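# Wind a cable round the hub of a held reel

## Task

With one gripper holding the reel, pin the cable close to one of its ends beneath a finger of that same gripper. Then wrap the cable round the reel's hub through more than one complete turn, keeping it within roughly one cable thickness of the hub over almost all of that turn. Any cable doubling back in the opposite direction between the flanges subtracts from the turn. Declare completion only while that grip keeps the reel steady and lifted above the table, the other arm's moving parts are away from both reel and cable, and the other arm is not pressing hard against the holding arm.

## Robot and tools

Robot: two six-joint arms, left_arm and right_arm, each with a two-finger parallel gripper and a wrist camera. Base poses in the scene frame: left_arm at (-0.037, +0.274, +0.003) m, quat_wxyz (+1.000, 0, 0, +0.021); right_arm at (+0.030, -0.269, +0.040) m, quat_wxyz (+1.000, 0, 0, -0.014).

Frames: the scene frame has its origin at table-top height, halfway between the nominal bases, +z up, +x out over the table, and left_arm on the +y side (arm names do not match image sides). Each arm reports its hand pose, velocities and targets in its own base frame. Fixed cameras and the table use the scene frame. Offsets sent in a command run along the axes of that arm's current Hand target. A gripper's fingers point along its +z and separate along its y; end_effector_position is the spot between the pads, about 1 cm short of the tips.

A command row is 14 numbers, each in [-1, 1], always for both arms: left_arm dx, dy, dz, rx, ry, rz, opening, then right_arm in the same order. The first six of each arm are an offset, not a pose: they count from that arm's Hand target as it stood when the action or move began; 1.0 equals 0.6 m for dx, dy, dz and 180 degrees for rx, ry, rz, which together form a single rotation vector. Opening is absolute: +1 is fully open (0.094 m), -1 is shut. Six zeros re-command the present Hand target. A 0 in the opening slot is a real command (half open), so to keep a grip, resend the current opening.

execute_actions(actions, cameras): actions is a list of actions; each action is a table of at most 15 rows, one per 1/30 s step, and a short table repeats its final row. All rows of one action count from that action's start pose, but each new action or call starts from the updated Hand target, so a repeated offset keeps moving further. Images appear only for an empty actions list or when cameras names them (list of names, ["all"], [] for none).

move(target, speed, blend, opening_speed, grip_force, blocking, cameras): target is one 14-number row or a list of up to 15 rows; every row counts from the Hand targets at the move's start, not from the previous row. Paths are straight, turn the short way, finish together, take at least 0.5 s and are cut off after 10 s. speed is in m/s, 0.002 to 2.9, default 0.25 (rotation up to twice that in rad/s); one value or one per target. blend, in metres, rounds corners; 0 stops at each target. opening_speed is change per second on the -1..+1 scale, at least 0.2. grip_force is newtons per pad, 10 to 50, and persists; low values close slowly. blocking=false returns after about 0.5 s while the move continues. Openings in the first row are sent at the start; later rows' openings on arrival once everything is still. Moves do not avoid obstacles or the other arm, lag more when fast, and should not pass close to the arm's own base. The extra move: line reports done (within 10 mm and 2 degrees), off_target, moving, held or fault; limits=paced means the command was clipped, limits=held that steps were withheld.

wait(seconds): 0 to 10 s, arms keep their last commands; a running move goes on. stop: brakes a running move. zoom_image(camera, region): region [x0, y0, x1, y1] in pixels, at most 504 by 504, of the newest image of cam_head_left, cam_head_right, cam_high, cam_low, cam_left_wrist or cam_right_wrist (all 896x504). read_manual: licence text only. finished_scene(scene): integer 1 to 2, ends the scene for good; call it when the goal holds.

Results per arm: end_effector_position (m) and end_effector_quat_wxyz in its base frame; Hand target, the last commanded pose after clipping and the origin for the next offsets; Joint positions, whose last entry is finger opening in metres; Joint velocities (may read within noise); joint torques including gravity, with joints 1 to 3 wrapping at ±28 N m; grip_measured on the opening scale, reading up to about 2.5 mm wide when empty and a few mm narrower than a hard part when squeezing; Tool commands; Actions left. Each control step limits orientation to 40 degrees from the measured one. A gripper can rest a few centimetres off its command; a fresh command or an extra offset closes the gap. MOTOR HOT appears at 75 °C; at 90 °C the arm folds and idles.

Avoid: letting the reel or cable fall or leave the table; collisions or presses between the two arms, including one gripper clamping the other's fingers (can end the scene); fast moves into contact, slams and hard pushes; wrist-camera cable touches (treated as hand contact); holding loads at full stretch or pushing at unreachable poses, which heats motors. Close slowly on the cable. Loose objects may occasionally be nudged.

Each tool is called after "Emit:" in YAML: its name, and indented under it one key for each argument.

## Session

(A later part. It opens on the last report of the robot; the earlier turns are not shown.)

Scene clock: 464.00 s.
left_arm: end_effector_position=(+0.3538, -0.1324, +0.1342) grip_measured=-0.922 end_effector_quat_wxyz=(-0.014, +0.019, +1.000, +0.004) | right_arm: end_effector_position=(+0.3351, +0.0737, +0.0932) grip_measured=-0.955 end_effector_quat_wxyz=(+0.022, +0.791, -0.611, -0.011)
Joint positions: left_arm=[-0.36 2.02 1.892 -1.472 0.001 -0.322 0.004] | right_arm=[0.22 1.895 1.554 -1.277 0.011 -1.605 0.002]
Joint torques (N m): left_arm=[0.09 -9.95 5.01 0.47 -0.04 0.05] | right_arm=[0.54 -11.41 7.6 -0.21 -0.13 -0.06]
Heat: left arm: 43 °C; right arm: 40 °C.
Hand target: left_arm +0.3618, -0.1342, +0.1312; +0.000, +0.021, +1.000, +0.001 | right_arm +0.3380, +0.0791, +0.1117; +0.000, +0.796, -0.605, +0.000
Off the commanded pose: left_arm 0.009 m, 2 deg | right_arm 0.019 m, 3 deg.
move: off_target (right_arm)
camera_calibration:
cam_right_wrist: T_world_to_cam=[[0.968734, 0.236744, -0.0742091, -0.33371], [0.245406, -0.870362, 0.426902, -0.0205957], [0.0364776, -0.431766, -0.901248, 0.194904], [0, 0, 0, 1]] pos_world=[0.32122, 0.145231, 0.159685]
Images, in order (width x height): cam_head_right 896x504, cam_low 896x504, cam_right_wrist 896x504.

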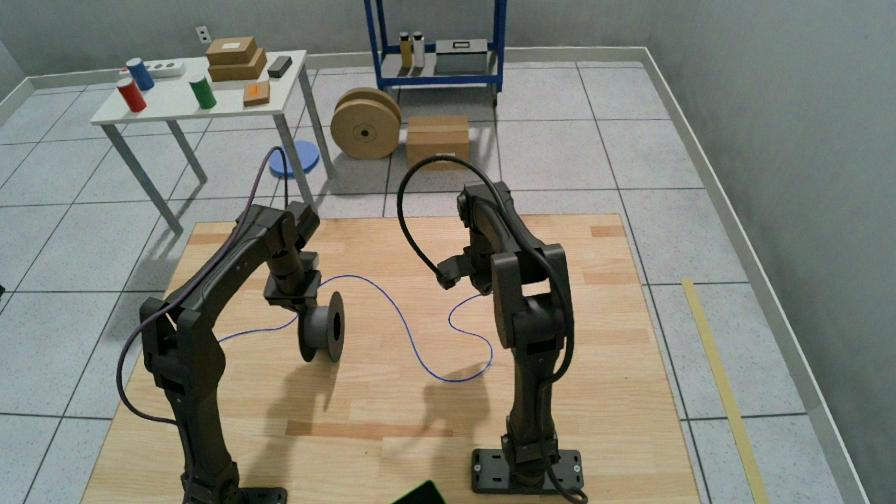

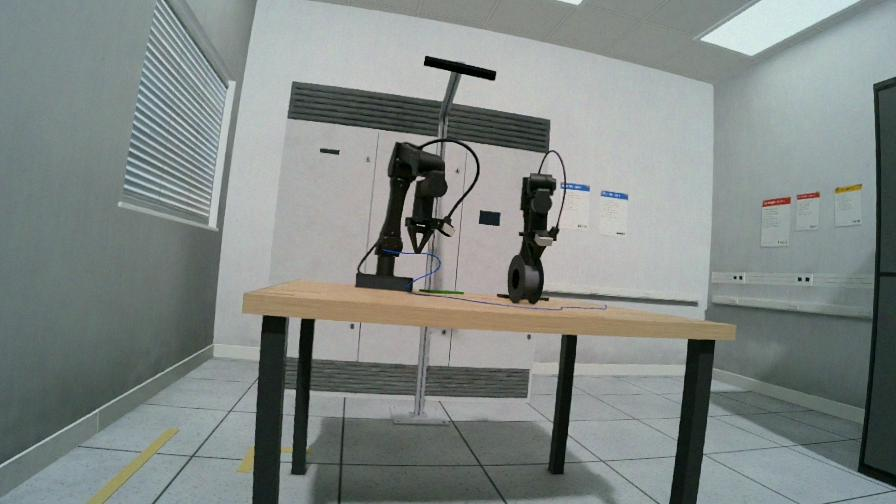

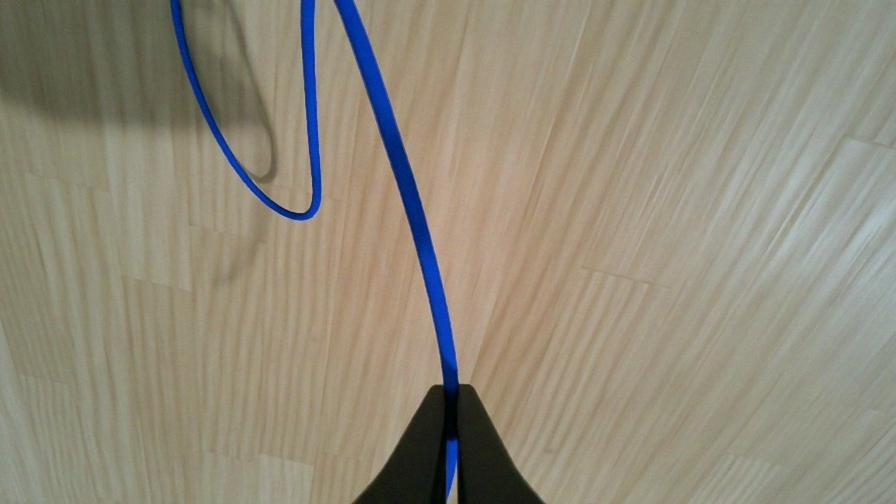

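Emit:
move:
  target: [0,0,0.003,0,0,0,-1,-0.2338,-0.229,-0.1133,-0.2307,-0.4818,0.3395,-1]
  speed: 0.3
  cameras: ["all"]

Scene clock: 498.53 s.
left_arm: end_effector_position=(+0.3539, -0.1324, +0.1342) grip_measured=-0.922 end_effector_quat_wxyz=(-0.014, +0.020, +1.000, +0.004) | right_arm: end_effector_position=(+0.4361, +0.2490, +0.1440) grip_measured=-0.955 end_effector_quat_wxyz=(+0.070, -0.177, +0.697, +0.691)
Joint positions: left_arm=[-0.36 2.02 1.892 -1.472 0.001 -0.321 0.004] | right_arm=[0.149 2.448 1.939 -1.032 -1.537 -0.319 0.002]
Joint torques (N m): left_arm=[0.1 -9.99 4.37 0.54 -0.04 0.04] | right_arm=[0.38 -18.21 5.09 0.26 -0.96 0.03]
Heat: left arm: 43 °C; right arm: 41 °C.
Hand target: left_arm +0.3618, -0.1342, +0.1294; +0.000, +0.021, +1.000, +0.001 | right_arm +0.4327, +0.2511, +0.1796; +0.142, -0.162, +0.688, +0.693
Off the commanded pose: left_arm 0.009 m, 2 deg | right_arm 0.036 m, 9 deg.
move: off_target (right_arm)
camera_calibration:
cam_left_wrist: T_world_to_cam=[[-0.0463883, -0.99843, -0.0314096, -0.111919], [-0.894248, 0.0274943, 0.446726, 0.295496], [-0.445161, 0.0488109, -0.894119, 0.378249], [0, 0, 0, 1]] pos_world=[0.427437, -0.13833, 0.202679]
cam_right_wrist: T_world_to_cam=[[0.32576, 0.0432325, -0.944464, -0.0152614], [-0.781181, -0.550406, -0.294636, 0.557386], [-0.532576, 0.833777, -0.145528, 0.136897], [0, 0, 0, 1]] pos_world=[0.513299, 0.193307, 0.169734]

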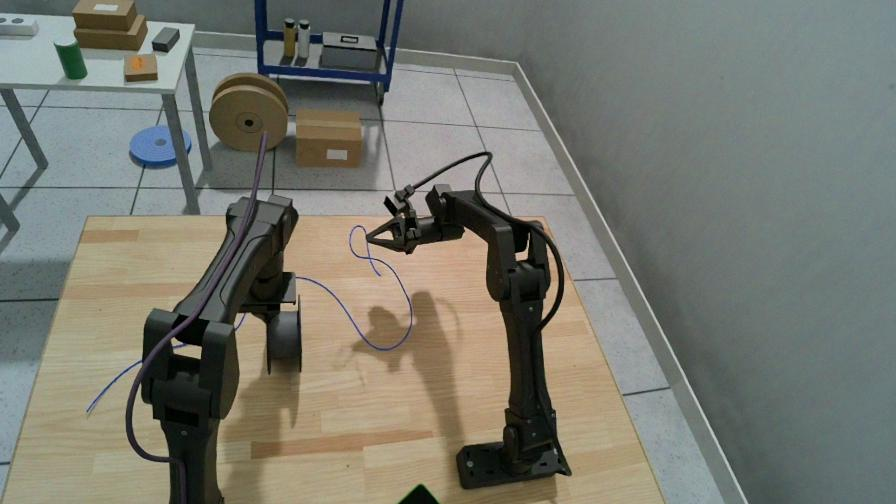

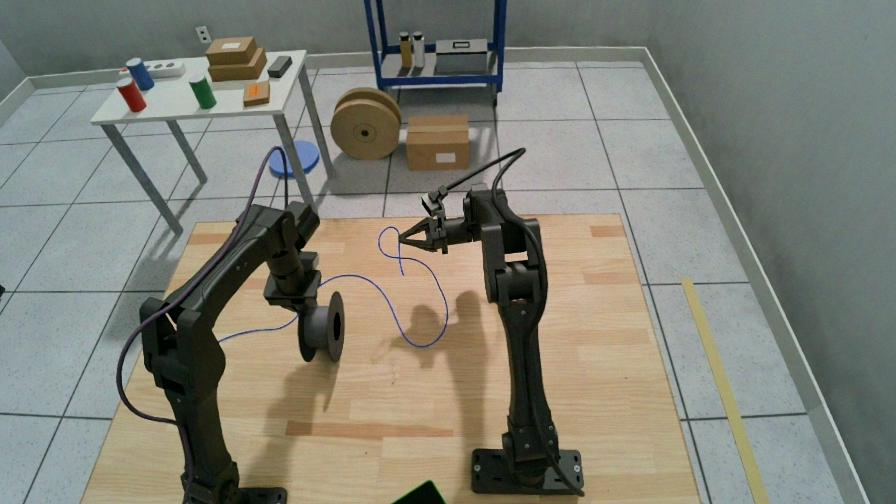

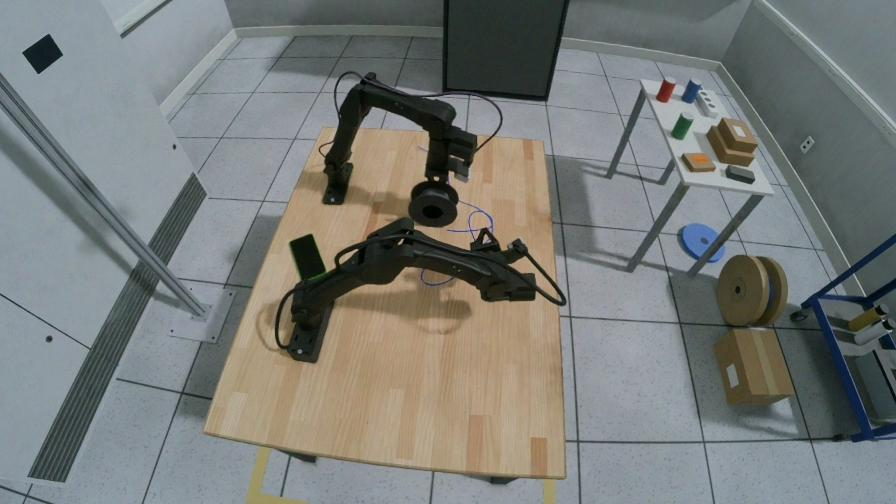

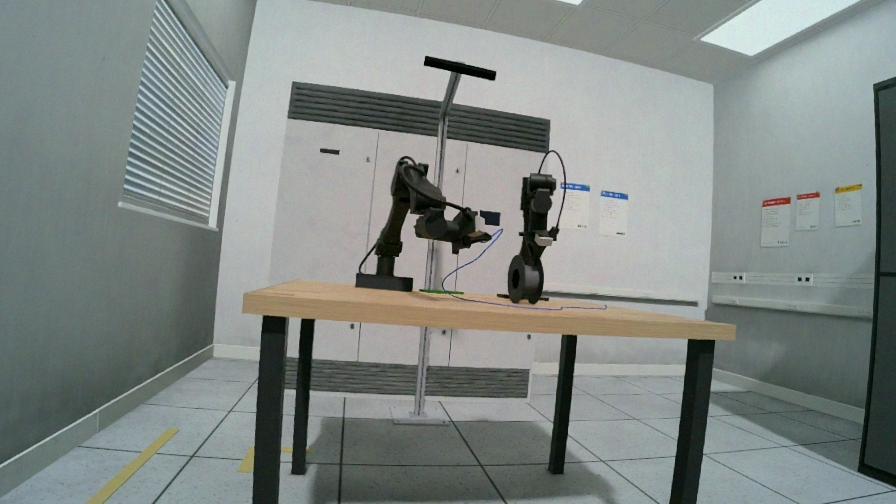

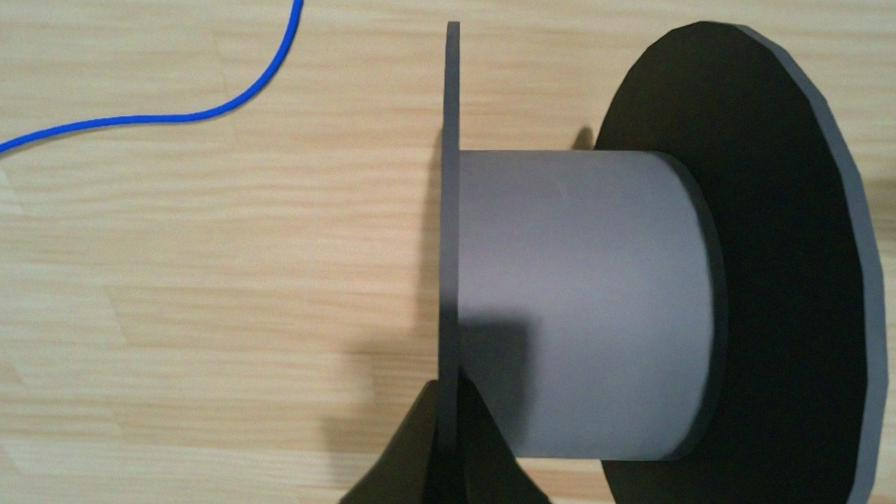

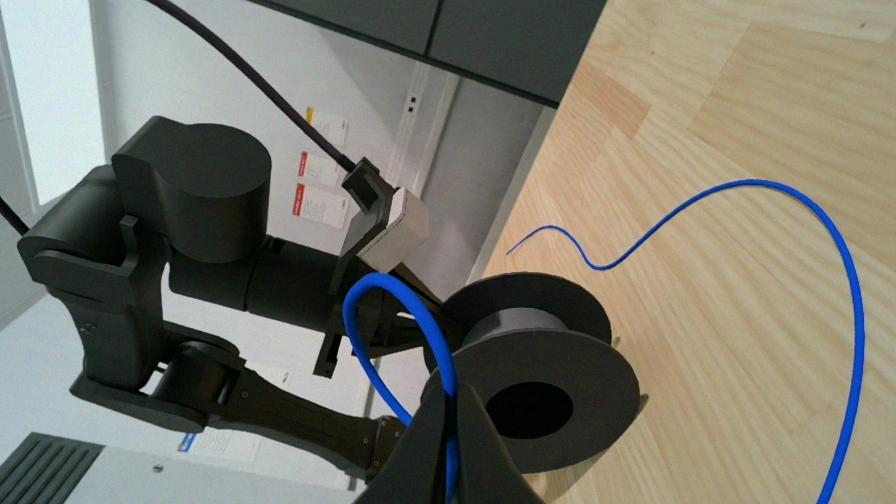

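Emit:
move:
  target: [0,0,0,0,0,0,-1,0.1107,-0.2788,-0.6168,0.2664,0.4537,-0.2997,-1]
  speed: 0.25
  cameras: ["cam_head_right","cam_right_wrist","cam_high"]

Scene clock: 548.60 s.
left_arm: end_effector_position=(+0.3539, -0.1324, +0.1342) grip_measured=-0.922 end_effector_quat_wxyz=(-0.014, +0.020, +1.000, +0.004) | right_arm: end_effector_position=(+0.4465, -0.1137, -0.0258) grip_measured=-0.955 end_effector_quat_wxyz=(+0.014, +0.740, -0.671, -0.026)
Joint positions: left_arm=[-0.36 2.02 1.892 -1.472 0.001 -0.321 0.004] | right_arm=[-0.251 2.488 2.029 -1.171 0 -1.92 0.002]
Joint torques (N m): left_arm=[0.09 -10 4.38 0.54 -0.04 0.04] | right_arm=[-0.42 -17.51 4.93 0.04 -0.05 -0.1]
Heat: left arm: 42 °C; right arm: 51 °C.
Hand target: left_arm +0.3618, -0.1342, +0.1294; +0.000, +0.021, +1.000, +0.001 | right_arm +0.4534, -0.1184, -0.0004; +0.000, +0.743, -0.669, +0.000
Off the commanded pose: left_arm 0.009 m, 2 deg | right_arm 0.027 m, 3 deg.
move: off_target (right_arm)
camera_calibration:
cam_right_wrist: T_world_to_cam=[[0.993001, 0.0841845, -0.0828381, -0.434478], [0.110473, -0.910111, 0.399366, -0.10519], [-0.0417714, -0.405722, -0.913041, 0.0401936], [0, 0, 0, 1]] pos_world=[0.444737, -0.0428511, 0.0427166]
Images, in order (width x height): cam_head_right 896x504, cam_high 896x504, cam_right_wrist 896x504.

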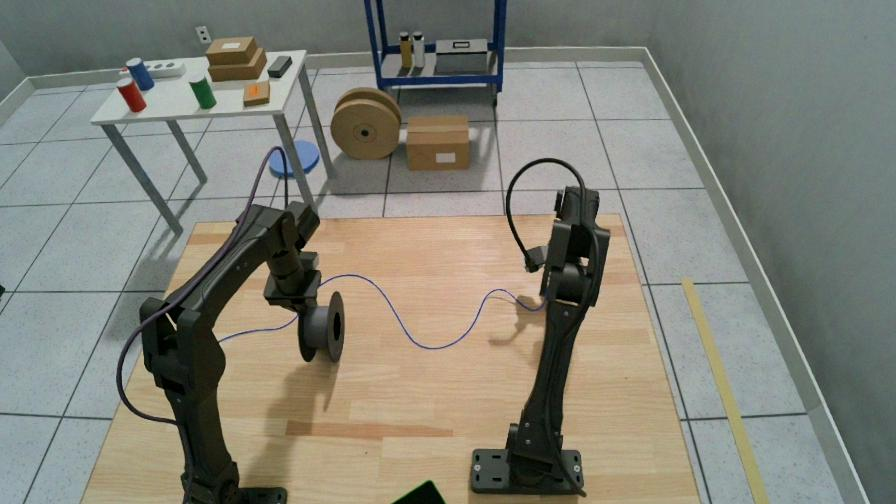

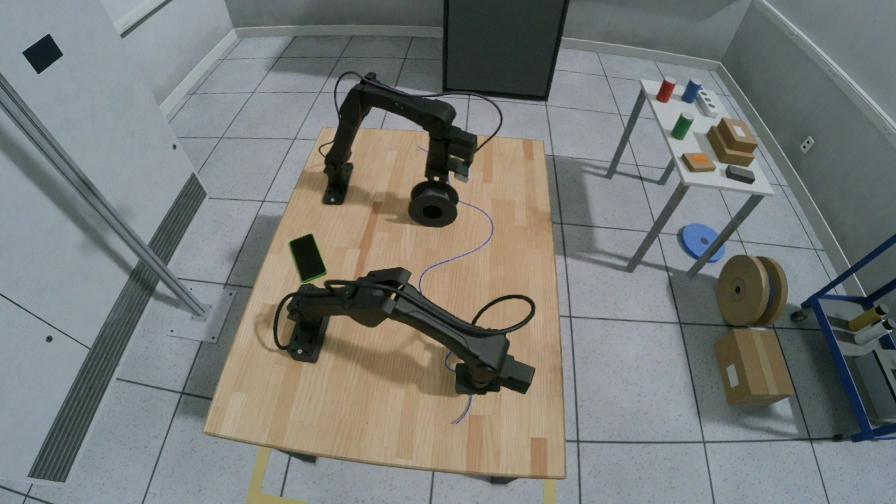

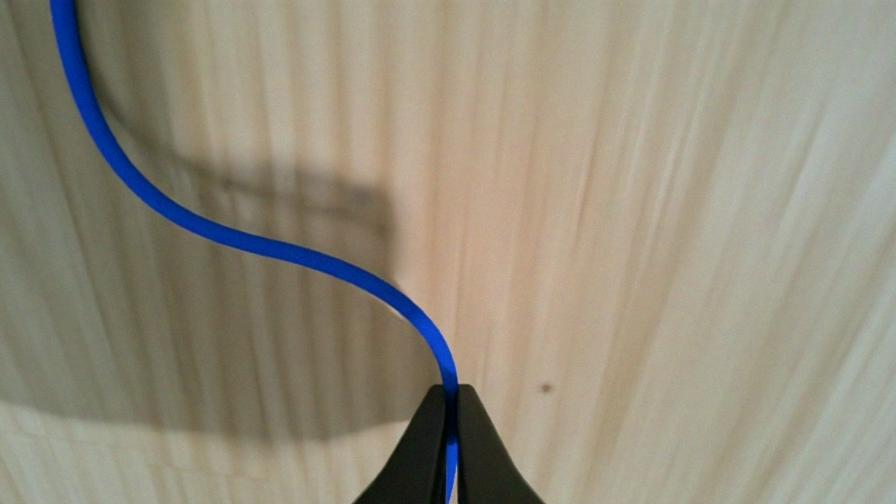

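Emit:
move:
  target: [0,0,0,0,0,0,-1,0.147,0.037,-0.02,0,0,0.067,-1]
  speed: 0.2
  cameras: ["cam_head_right","cam_right_wrist"]

Scene clock: 553.90 s.
left_arm: end_effector_position=(+0.3539, -0.1324, +0.1342) grip_measured=-0.922 end_effector_quat_wxyz=(-0.014, +0.020, +1.000, +0.004) | right_arm: end_effector_position=(+0.4386, -0.2119, +0.0176) grip_measured=-0.955 end_effector_quat_wxyz=(+0.001, -0.669, +0.743, -0.010)
Joint positions: left_arm=[-0.36 2.02 1.892 -1.472 0.001 -0.321 0.004] | right_arm=[-0.45 2.494 2.216 -1.273 0.005 -1.917 0.002]
Joint torques (N m): left_arm=[0.09 -10 4.38 0.54 -0.04 0.04] | right_arm=[0.5 -10.45 7.84 -0.11 -0.12 0.09]
Heat: left arm: 42 °C; right arm: 50 °C.
Hand target: left_arm +0.3618, -0.1342, +0.1294; +0.000, +0.021, +1.000, +0.001 | right_arm +0.4404, -0.2085, +0.0115; +0.000, -0.669, +0.744, +0.000
Off the commanded pose: left_arm 0.009 m, 2 deg | right_arm 0.007 m, 1 deg.
move: done
camera_calibration:
cam_right_wrist: T_world_to_cam=[[0.992917, -0.118321, -0.0108142, -0.458961], [-0.102295, -0.89762, 0.428736, -0.115636], [-0.0604354, -0.424593, -0.903365, 0.0436913], [0, 0, 0, 1]] pos_world=[0.446522, -0.139551, 0.0840833]
Images, in order (width x height): cam_head_right 896x504, cam_right_wrist 896x504.

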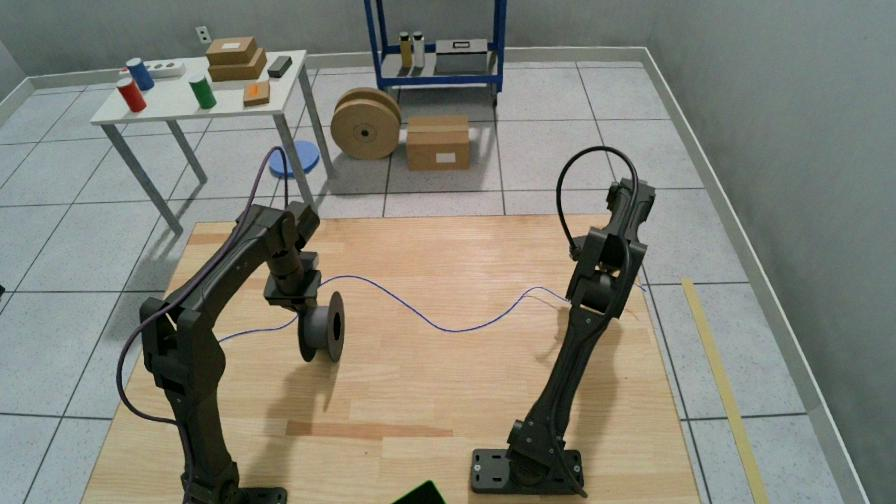

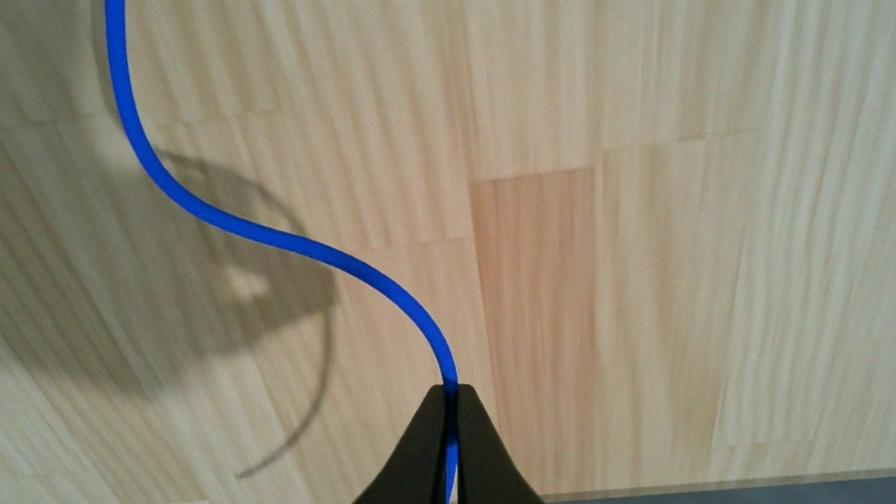

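Emit:
move:
  target:
    - [0,0,0,0,0,0,-1,-0.1,0.02,-0.3,0,0,0,-1]
    - [0,0,0,0,0,0,-1,-0.5375,0.1235,-0.3167,0,0,-0.128,-1]
  blend: [0.05,0]
  speed: 0.3
  cameras: ["cam_head_right","cam_right_wrist","cam_low"]

Scene clock: 567.13 s.
left_arm: end_effector_position=(+0.3539, -0.1324, +0.1342) grip_measured=-0.922 end_effector_quat_wxyz=(-0.014, +0.020, +1.000, +0.004) | right_arm: end_effector_position=(+0.4028, +0.1218, +0.1768) grip_measured=-0.955 end_effector_quat_wxyz=(-0.040, +0.807, -0.588, +0.036)
Joint positions: left_arm=[-0.36 2.02 1.892 -1.472 0.001 -0.321 0.004] | right_arm=[0.295 2.108 2.193 -1.548 0.008 -1.589 0.002]
Joint torques (N m): left_arm=[0.09 -10 4.38 0.54 -0.04 0.04] | right_arm=[-0.53 -14 7.21 0.09 -0.13 0.09]
Heat: left arm: 42 °C; right arm: 47 °C.
Hand target: left_arm +0.3618, -0.1342, +0.1294; +0.000, +0.021, +1.000, +0.001 | right_arm +0.4008, +0.1201, +0.2017; +0.000, +0.804, -0.595, +0.000
Off the commanded pose: left_arm 0.009 m, 2 deg | right_arm 0.025 m, 6 deg.
joint sent to its limit (right arm) — joint 4 (wrist pitch), lower limit. The joint targets are off in orientation, not in position.
move: off_target (right_arm)
camera_calibration:
cam_right_wrist: T_world_to_cam=[[0.952716, 0.293046, 0.0803483, -0.432242], [0.233146, -0.874558, 0.425196, -0.0252922], [0.194871, -0.386358, -0.901528, 0.21927], [0, 0, 0, 1]] pos_world=[0.374971, 0.189264, 0.243162]
Images, in order (width x height): cam_head_right 896x504, cam_low 896x504, cam_right_wrist 896x504.

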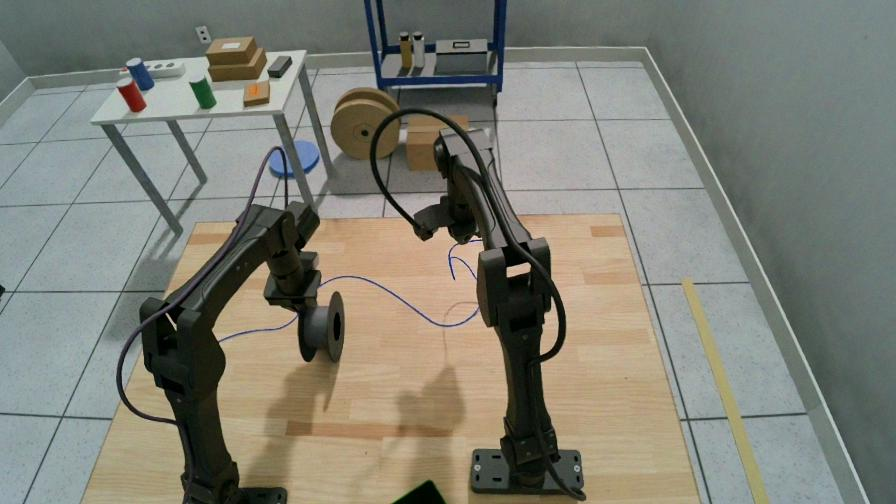

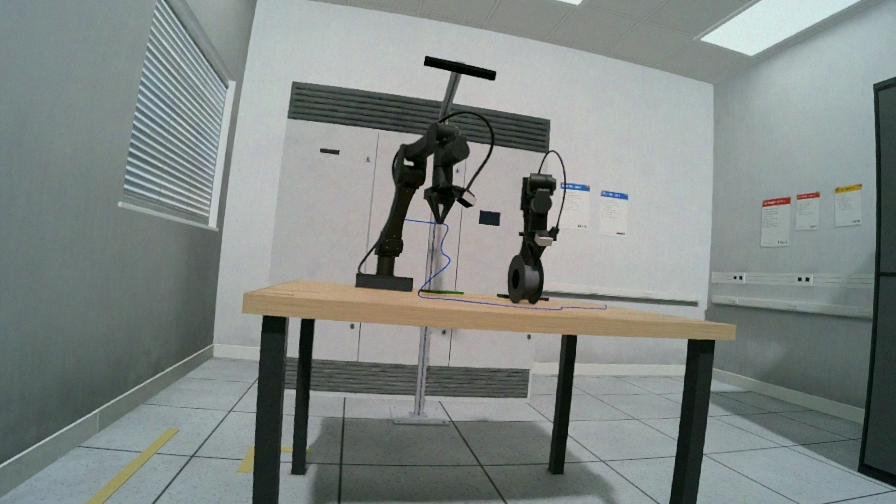

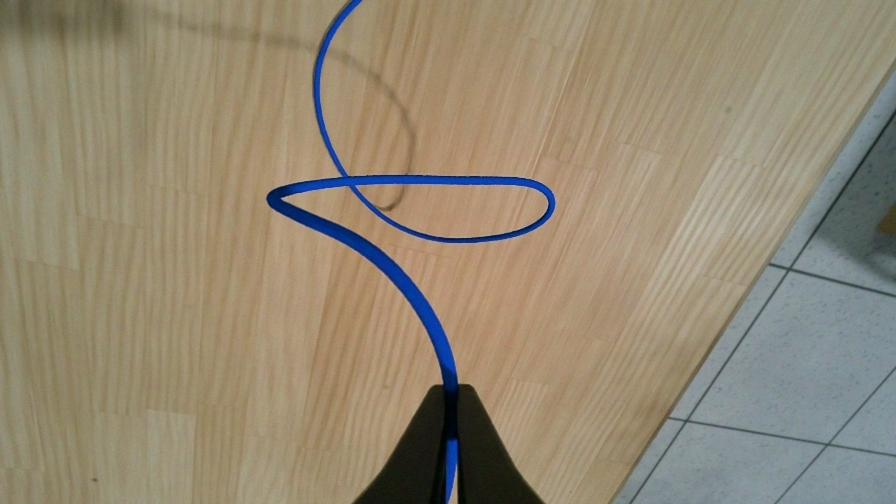

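Emit:
move:
  target: [0,0,0,0,0,0,-1,-0.3648,-0.1792,0.0695,-0.2248,-0.4857,0.3454,-1]
  speed: 0.3
  cameras: ["all"]

Scene clock: 584.67 s.
left_arm: end_effector_position=(+0.3539, -0.1324, +0.1342) grip_measured=-0.922 end_effector_quat_wxyz=(-0.014, +0.020, +1.000, +0.004) | right_arm: end_effector_position=(+0.4415, +0.3578, +0.1434) grip_measured=-0.955 end_effector_quat_wxyz=(+0.124, -0.149, +0.697, +0.690)
Joint positions: left_arm=[-0.36 2.02 1.892 -1.472 0.001 -0.321 0.004] | right_arm=[0.376 2.374 1.487 0.838 -1.228 1.136 0.002]
Joint torques (N m): left_arm=[0.1 -10.02 4.37 0.54 -0.04 0.03] | right_arm=[0.66 -14.28 5.24 1.58 0.07 0]
Heat: left arm: 42 °C; right arm: 47 °C.
Hand target: left_arm +0.3618, -0.1342, +0.1294; +0.000, +0.021, +1.000, +0.001 | right_arm +0.4399, +0.3608, +0.1600; +0.143, -0.162, +0.688, +0.693
Off the commanded pose: left_arm 0.009 m, 2 deg | right_arm 0.017 m, 3 deg.
move: off_target (right_arm)
camera_calibration:
cam_left_wrist: T_world_to_cam=[[-0.0463883, -0.99843, -0.0314096, -0.111919], [-0.894248, 0.0274943, 0.446726, 0.295496], [-0.445161, 0.0488109, -0.894119, 0.378249], [0, 0, 0, 1]] pos_world=[0.427437, -0.13833, 0.202679]
cam_right_wrist: T_world_to_cam=[[0.364978, 0.023703, -0.930714, -0.0347221], [-0.826571, -0.451801, -0.335644, 0.61203], [-0.428453, 0.891804, -0.145305, -0.0178374], [0, 0, 0, 1]] pos_world=[0.510917, 0.293246, 0.170516]

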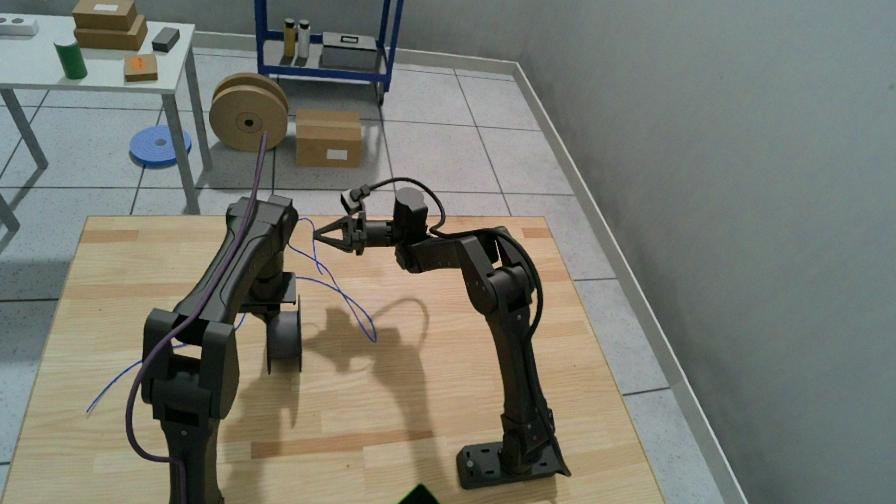

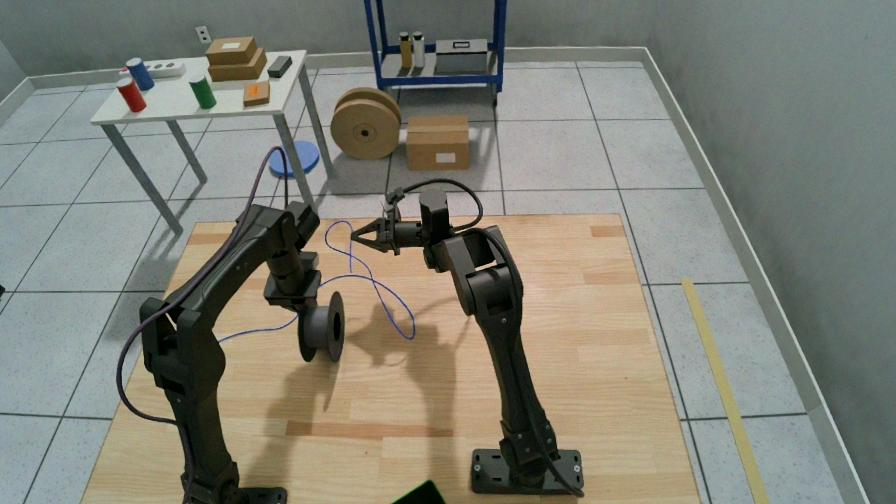

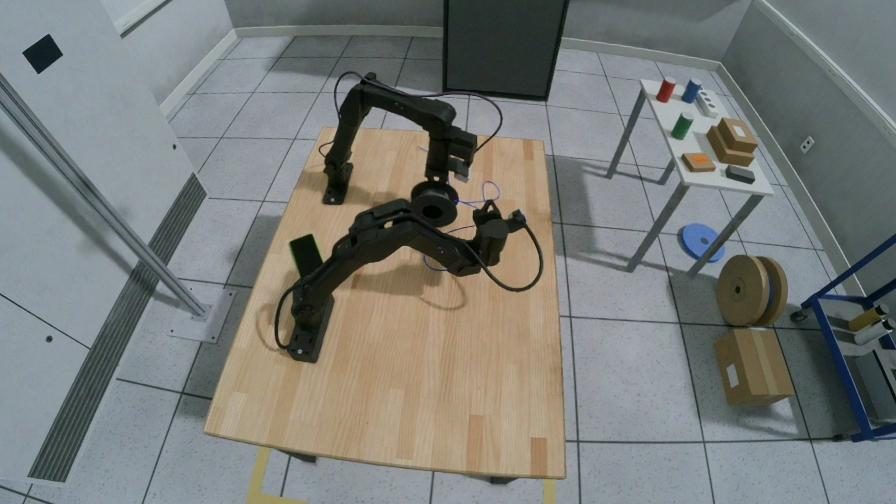

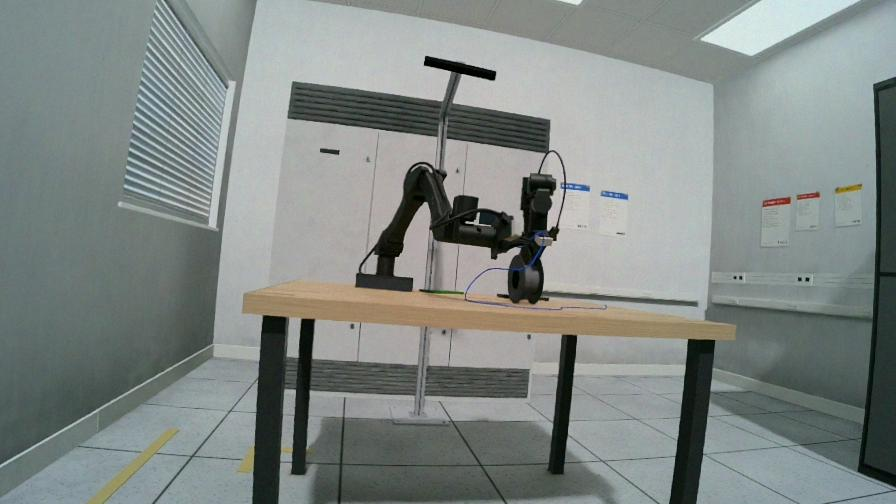

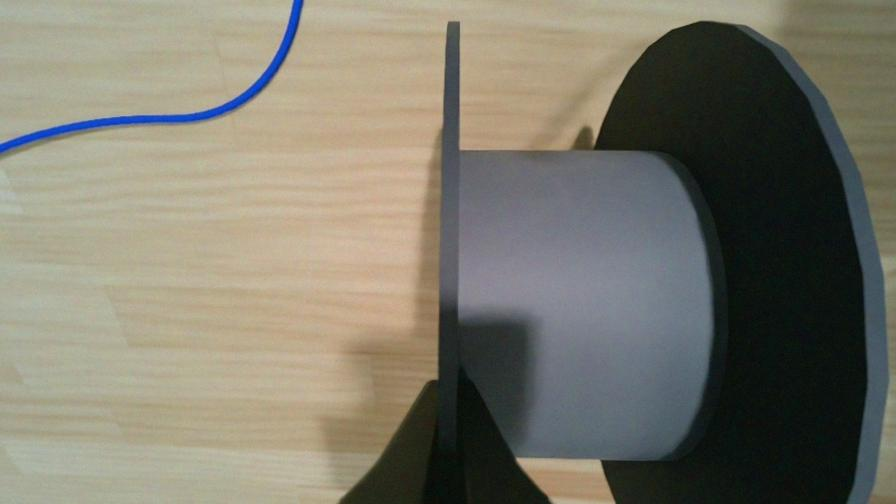

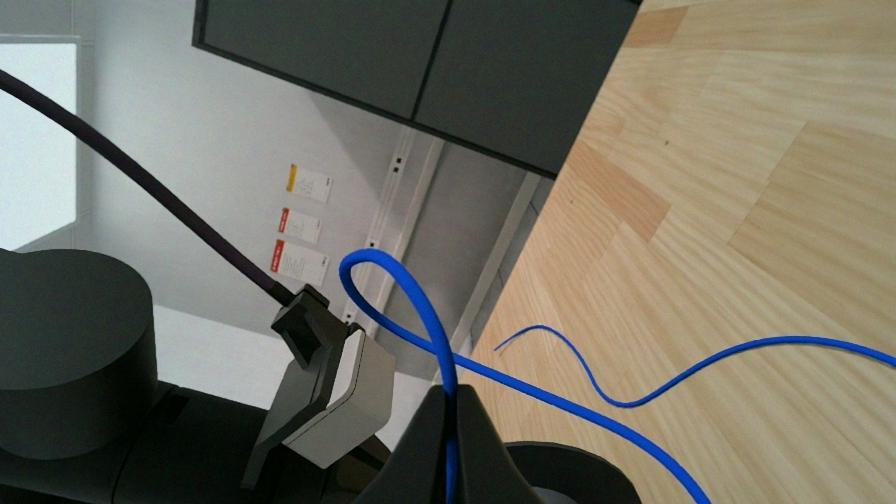

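Emit:
move:
  target: [0,0,0,0,0,0,0.05,0,0,0,0,0,0,-1]
  opening_speed: 0.7
  cameras: ["cam_left_wrist","cam_low"]

Emit:
zoom_image:
  camera: "cam_low"
  region: [440, 200, 600, 320]

Scene clock: 591.90 s.
left_arm: end_effector_position=(+0.3599, -0.1346, +0.1341) grip_measured=+0.047 end_effector_quat_wxyz=(-0.002, +0.020, +1.000, +0.000) | right_arm: end_effector_position=(+0.4415, +0.3578, +0.1434) grip_measured=-0.955 end_effector_quat_wxyz=(+0.124, -0.149, +0.697, +0.690)
Joint positions: left_arm=[-0.36 2.02 1.892 -1.447 0.001 -0.321 0.049] | right_arm=[0.376 2.374 1.487 0.839 -1.228 1.136 0.002]
Joint torques (N m): left_arm=[0.09 -10.04 4.37 0.34 -0.03 0.03] | right_arm=[0.68 -14.35 5.42 1.52 0.04 0.02]
Heat: left arm: 42 °C; right arm: 49 °C.
Hand target: left_arm +0.3618, -0.1342, +0.1294; +0.000, +0.021, +1.000, +0.001 | right_arm +0.4397, +0.3606, +0.1599; +0.143, -0.162, +0.688, +0.693
Off the commanded pose: left_arm 0.005 m, 0 deg | right_arm 0.017 m, 3 deg.
move: off_target (right_arm)
camera_calibration:
cam_left_wrist: T_world_to_cam=[[-0.0461611, -0.998644, -0.0240674, -0.114854], [-0.904569, 0.0315663, 0.425157, 0.308069], [-0.42382, 0.0413963, -0.9048, 0.373635], [0, 0, 0, 1]] pos_world=[0.431722, -0.13989, 0.204323]
Images, in order (width x height): cam_low 896x504, cam_left_wrist 896x504.

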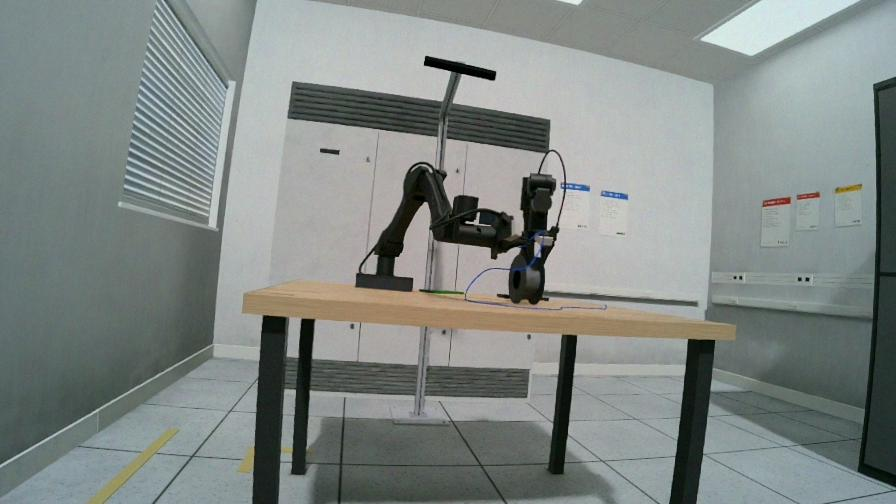

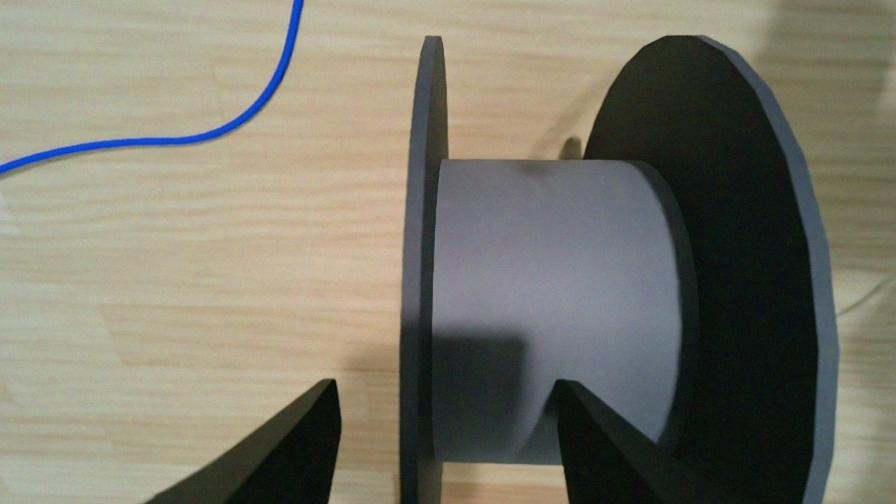

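Scaled by 3.150 from the camera's 896x504 image, which has a finer 1280x720 frame.

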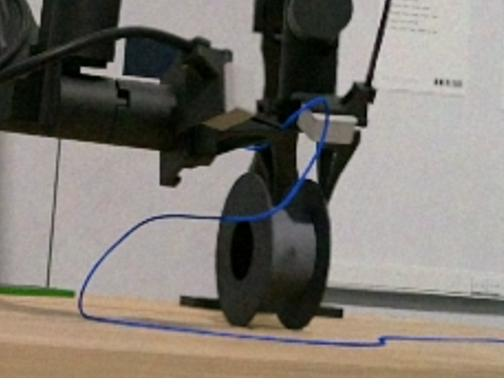

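Emit:
move:
  target: [0.0117,0.0183,0,0,0,0,0.05,0.0407,-0.0425,0.1147,0,0,0,-1]
  speed: 0.12
  cameras: ["cam_left_wrist","cam_low","cam_right_wrist"]

Emit:
zoom_image:
  camera: "cam_low"
  region: [440, 200, 600, 320]

Scene clock: 602.50 s.
left_arm: end_effector_position=(+0.3550, -0.1307, +0.1310) grip_measured=+0.047 end_effector_quat_wxyz=(-0.006, +0.021, +1.000, -0.009) | right_arm: end_effector_position=(+0.4189, +0.4266, +0.1251) grip_measured=-0.955 end_effector_quat_wxyz=(+0.126, -0.158, +0.695, +0.690)
Joint positions: left_arm=[-0.346 1.995 1.843 -1.425 0.021 -0.303 0.049] | right_arm=[0.522 2.454 1.547 0.873 -1.091 1.136 0.002]
Joint torques (N m): left_arm=[0.76 -11.37 3.41 0.3 -0.23 0.09] | right_arm=[0.01 -10.65 8.2 1.62 0.08 -0.02]
Heat: left arm: 42 °C; right arm: 50 °C.
Hand target: left_arm +0.3552, -0.1230, +0.1294; +0.000, +0.021, +1.000, +0.001 | right_arm +0.4264, +0.4292, +0.1265; +0.143, -0.162, +0.688, +0.693
Off the commanded pose: left_arm 0.008 m, 1 deg | right_arm 0.008 m, 2 deg.
move: done
camera_calibration:
cam_left_wrist: T_world_to_cam=[[-0.0492257, -0.998772, -0.00553027, -0.112693], [-0.900818, 0.042005, 0.432161, 0.303891], [-0.431398, 0.0262552, -0.90178, 0.36893], [0, 0, 0, 1]] pos_world=[0.427359, -0.135006, 0.20074]
cam_right_wrist: T_world_to_cam=[[0.379434, 0.0285222, -0.924779, -0.0539681], [-0.816934, -0.458891, -0.349339, 0.618924], [-0.434337, 0.888034, -0.150818, -0.0867054], [0, 0, 0, 1]] pos_world=[0.488438, 0.362556, 0.153229]
Images, in order (width x height): cam_low 896x504, cam_left_wrist 896x504, cam_right_wrist 896x504.

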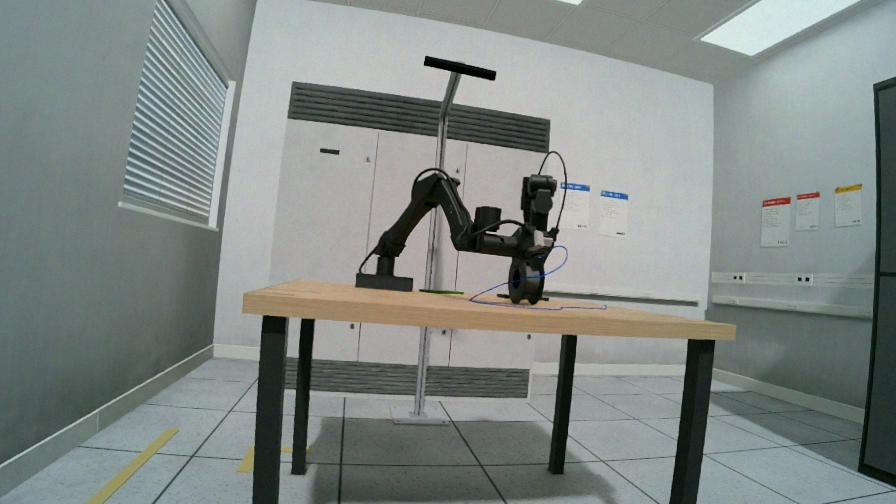

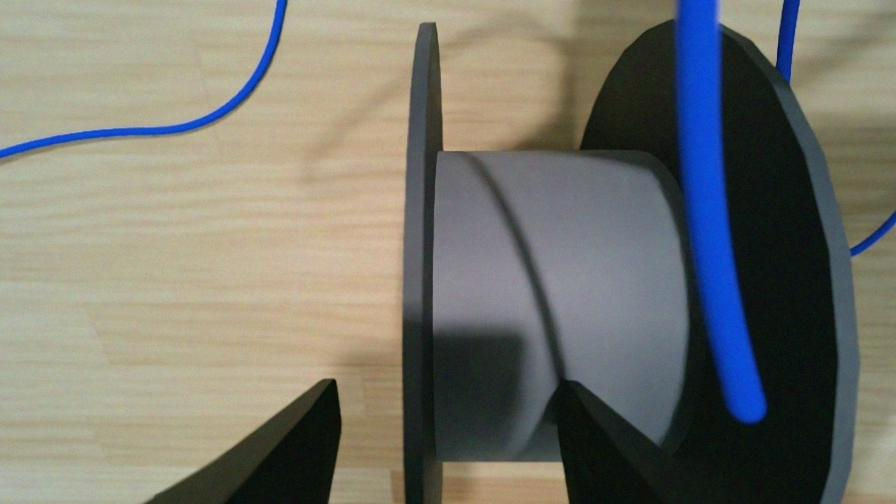

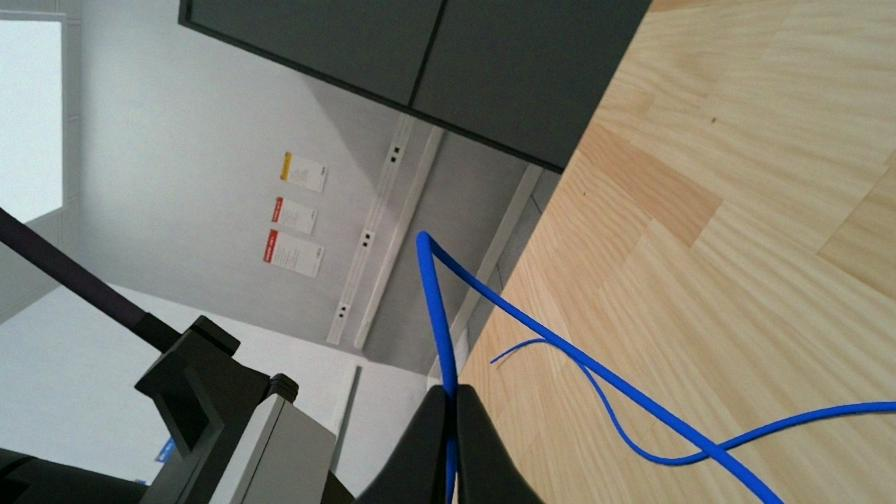

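Scaled by 3.150 from the camera's 896x504 image, which has a finer 1280x720 frame.

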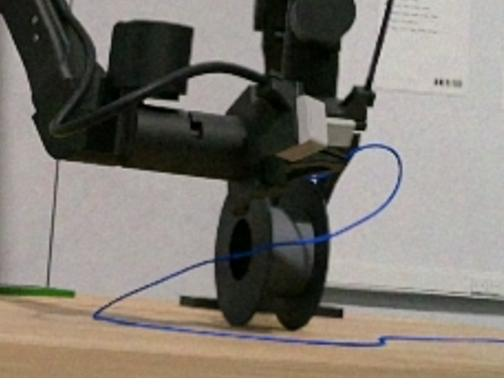

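Emit:
move:
  target: [0,0,0,0,0,0,0.05,0.0232,-0.0517,0.0347,0,0,0,-1]
  speed: 0.08
  cameras: ["cam_left_wrist"]

Scene clock: 617.00 s.
left_arm: end_effector_position=(+0.3550, -0.1307, +0.1310) grip_measured=+0.047 end_effector_quat_wxyz=(-0.006, +0.021, +1.000, -0.009) | right_arm: end_effector_position=(+0.4212, +0.4461, +0.0919) grip_measured=-0.955 end_effector_quat_wxyz=(+0.128, -0.157, +0.696, +0.689)
Joint positions: left_arm=[-0.346 1.995 1.843 -1.425 0.021 -0.303 0.049] | right_arm=[0.554 2.57 1.622 0.915 -1.055 1.136 0.002]
Joint torques (N m): left_arm=[0.76 -11.37 3.41 0.3 -0.23 0.08] | right_arm=[0.21 -11.02 7.98 1.71 0.1 -0.02]
Heat: left arm: 42 °C; right arm: 48 °C.
Hand target: left_arm +0.3552, -0.1230, +0.1294; +0.000, +0.021, +1.000, +0.001 | right_arm +0.4263, +0.4500, +0.0926; +0.143, -0.163, +0.688, +0.693
Off the commanded pose: left_arm 0.008 m, 1 deg | right_arm 0.007 m, 2 deg.
move: done
camera_calibration:
cam_left_wrist: T_world_to_cam=[[-0.0492257, -0.998772, -0.00553027, -0.112693], [-0.900818, 0.042005, 0.432161, 0.303891], [-0.431398, 0.0262552, -0.90178, 0.36893], [0, 0, 0, 1]] pos_world=[0.427359, -0.135006, 0.20074]
Images, in order (width x height): cam_left_wrist 896x504.

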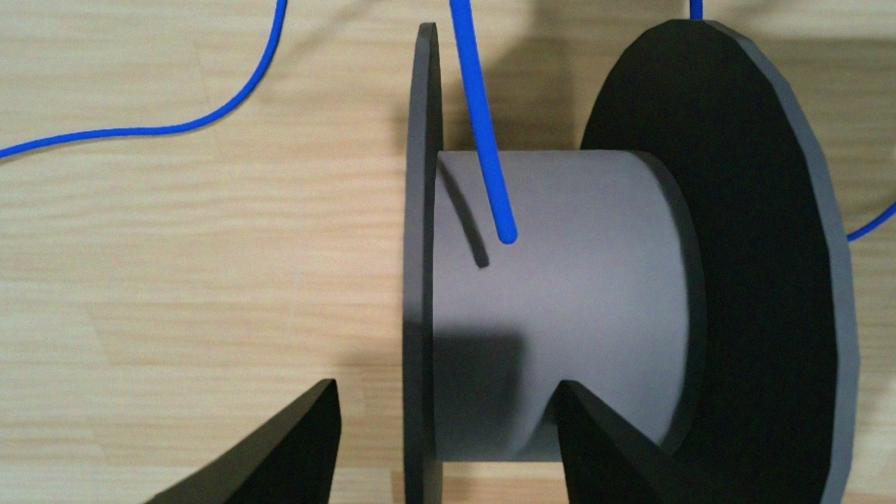

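Emit:
move:
  target: [0,0,0,0,0,0,0.05,0.0315,0.0265,-0.0305,0.0329,-0.0705,0,-1]
  speed: 0.08
  cameras: ["cam_left_wrist"]

Scene clock: 630.37 s.
left_arm: end_effector_position=(+0.3550, -0.1307, +0.1310) grip_measured=+0.047 end_effector_quat_wxyz=(-0.006, +0.021, +1.000, -0.009) | right_arm: end_effector_position=(+0.4010, +0.4280, +0.0587) grip_measured=-0.955 end_effector_quat_wxyz=(+0.195, -0.061, +0.726, +0.656)
Joint positions: left_arm=[-0.346 1.995 1.843 -1.425 0.021 -0.303 0.049] | right_arm=[0.603 2.474 1.277 1.11 -0.76 1.139 0.002]
Joint torques (N m): left_arm=[0.76 -11.37 3.41 0.3 -0.23 0.08] | right_arm=[0.47 -17.14 4.6 1.8 0.05 0]
Heat: left arm: 42 °C; right arm: 49 °C.
Hand target: left_arm +0.3552, -0.1230, +0.1294; +0.000, +0.021, +1.000, +0.001 | right_arm +0.4031, +0.4310, +0.0991; +0.227, -0.077, +0.703, +0.670
Off the commanded pose: left_arm 0.008 m, 1 deg | right_arm 0.040 m, 5 deg.
move: off_target (right_arm)
camera_calibration:
cam_left_wrist: T_world_to_cam=[[-0.0492257, -0.998772, -0.00553027, -0.112693], [-0.900818, 0.042005, 0.432161, 0.303891], [-0.431398, 0.0262552, -0.90178, 0.36893], [0, 0, 0, 1]] pos_world=[0.427359, -0.135006, 0.20074]
Images, in order (width x height): cam_left_wrist 896x504.

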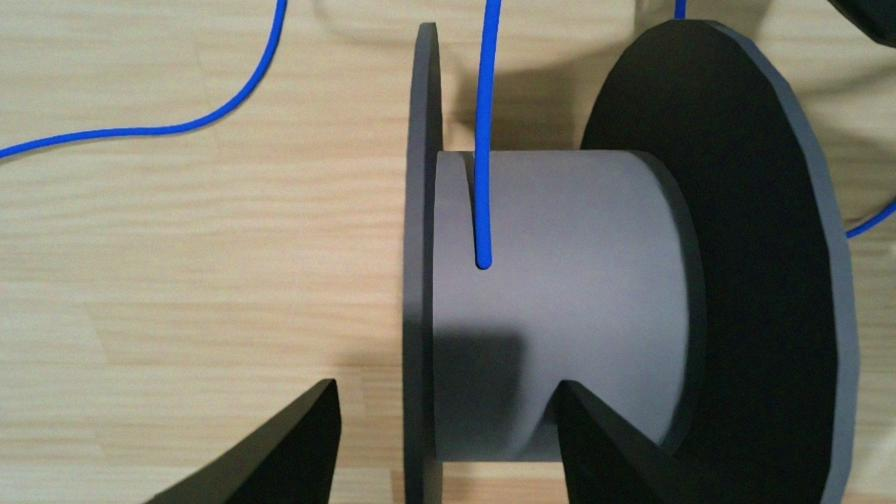

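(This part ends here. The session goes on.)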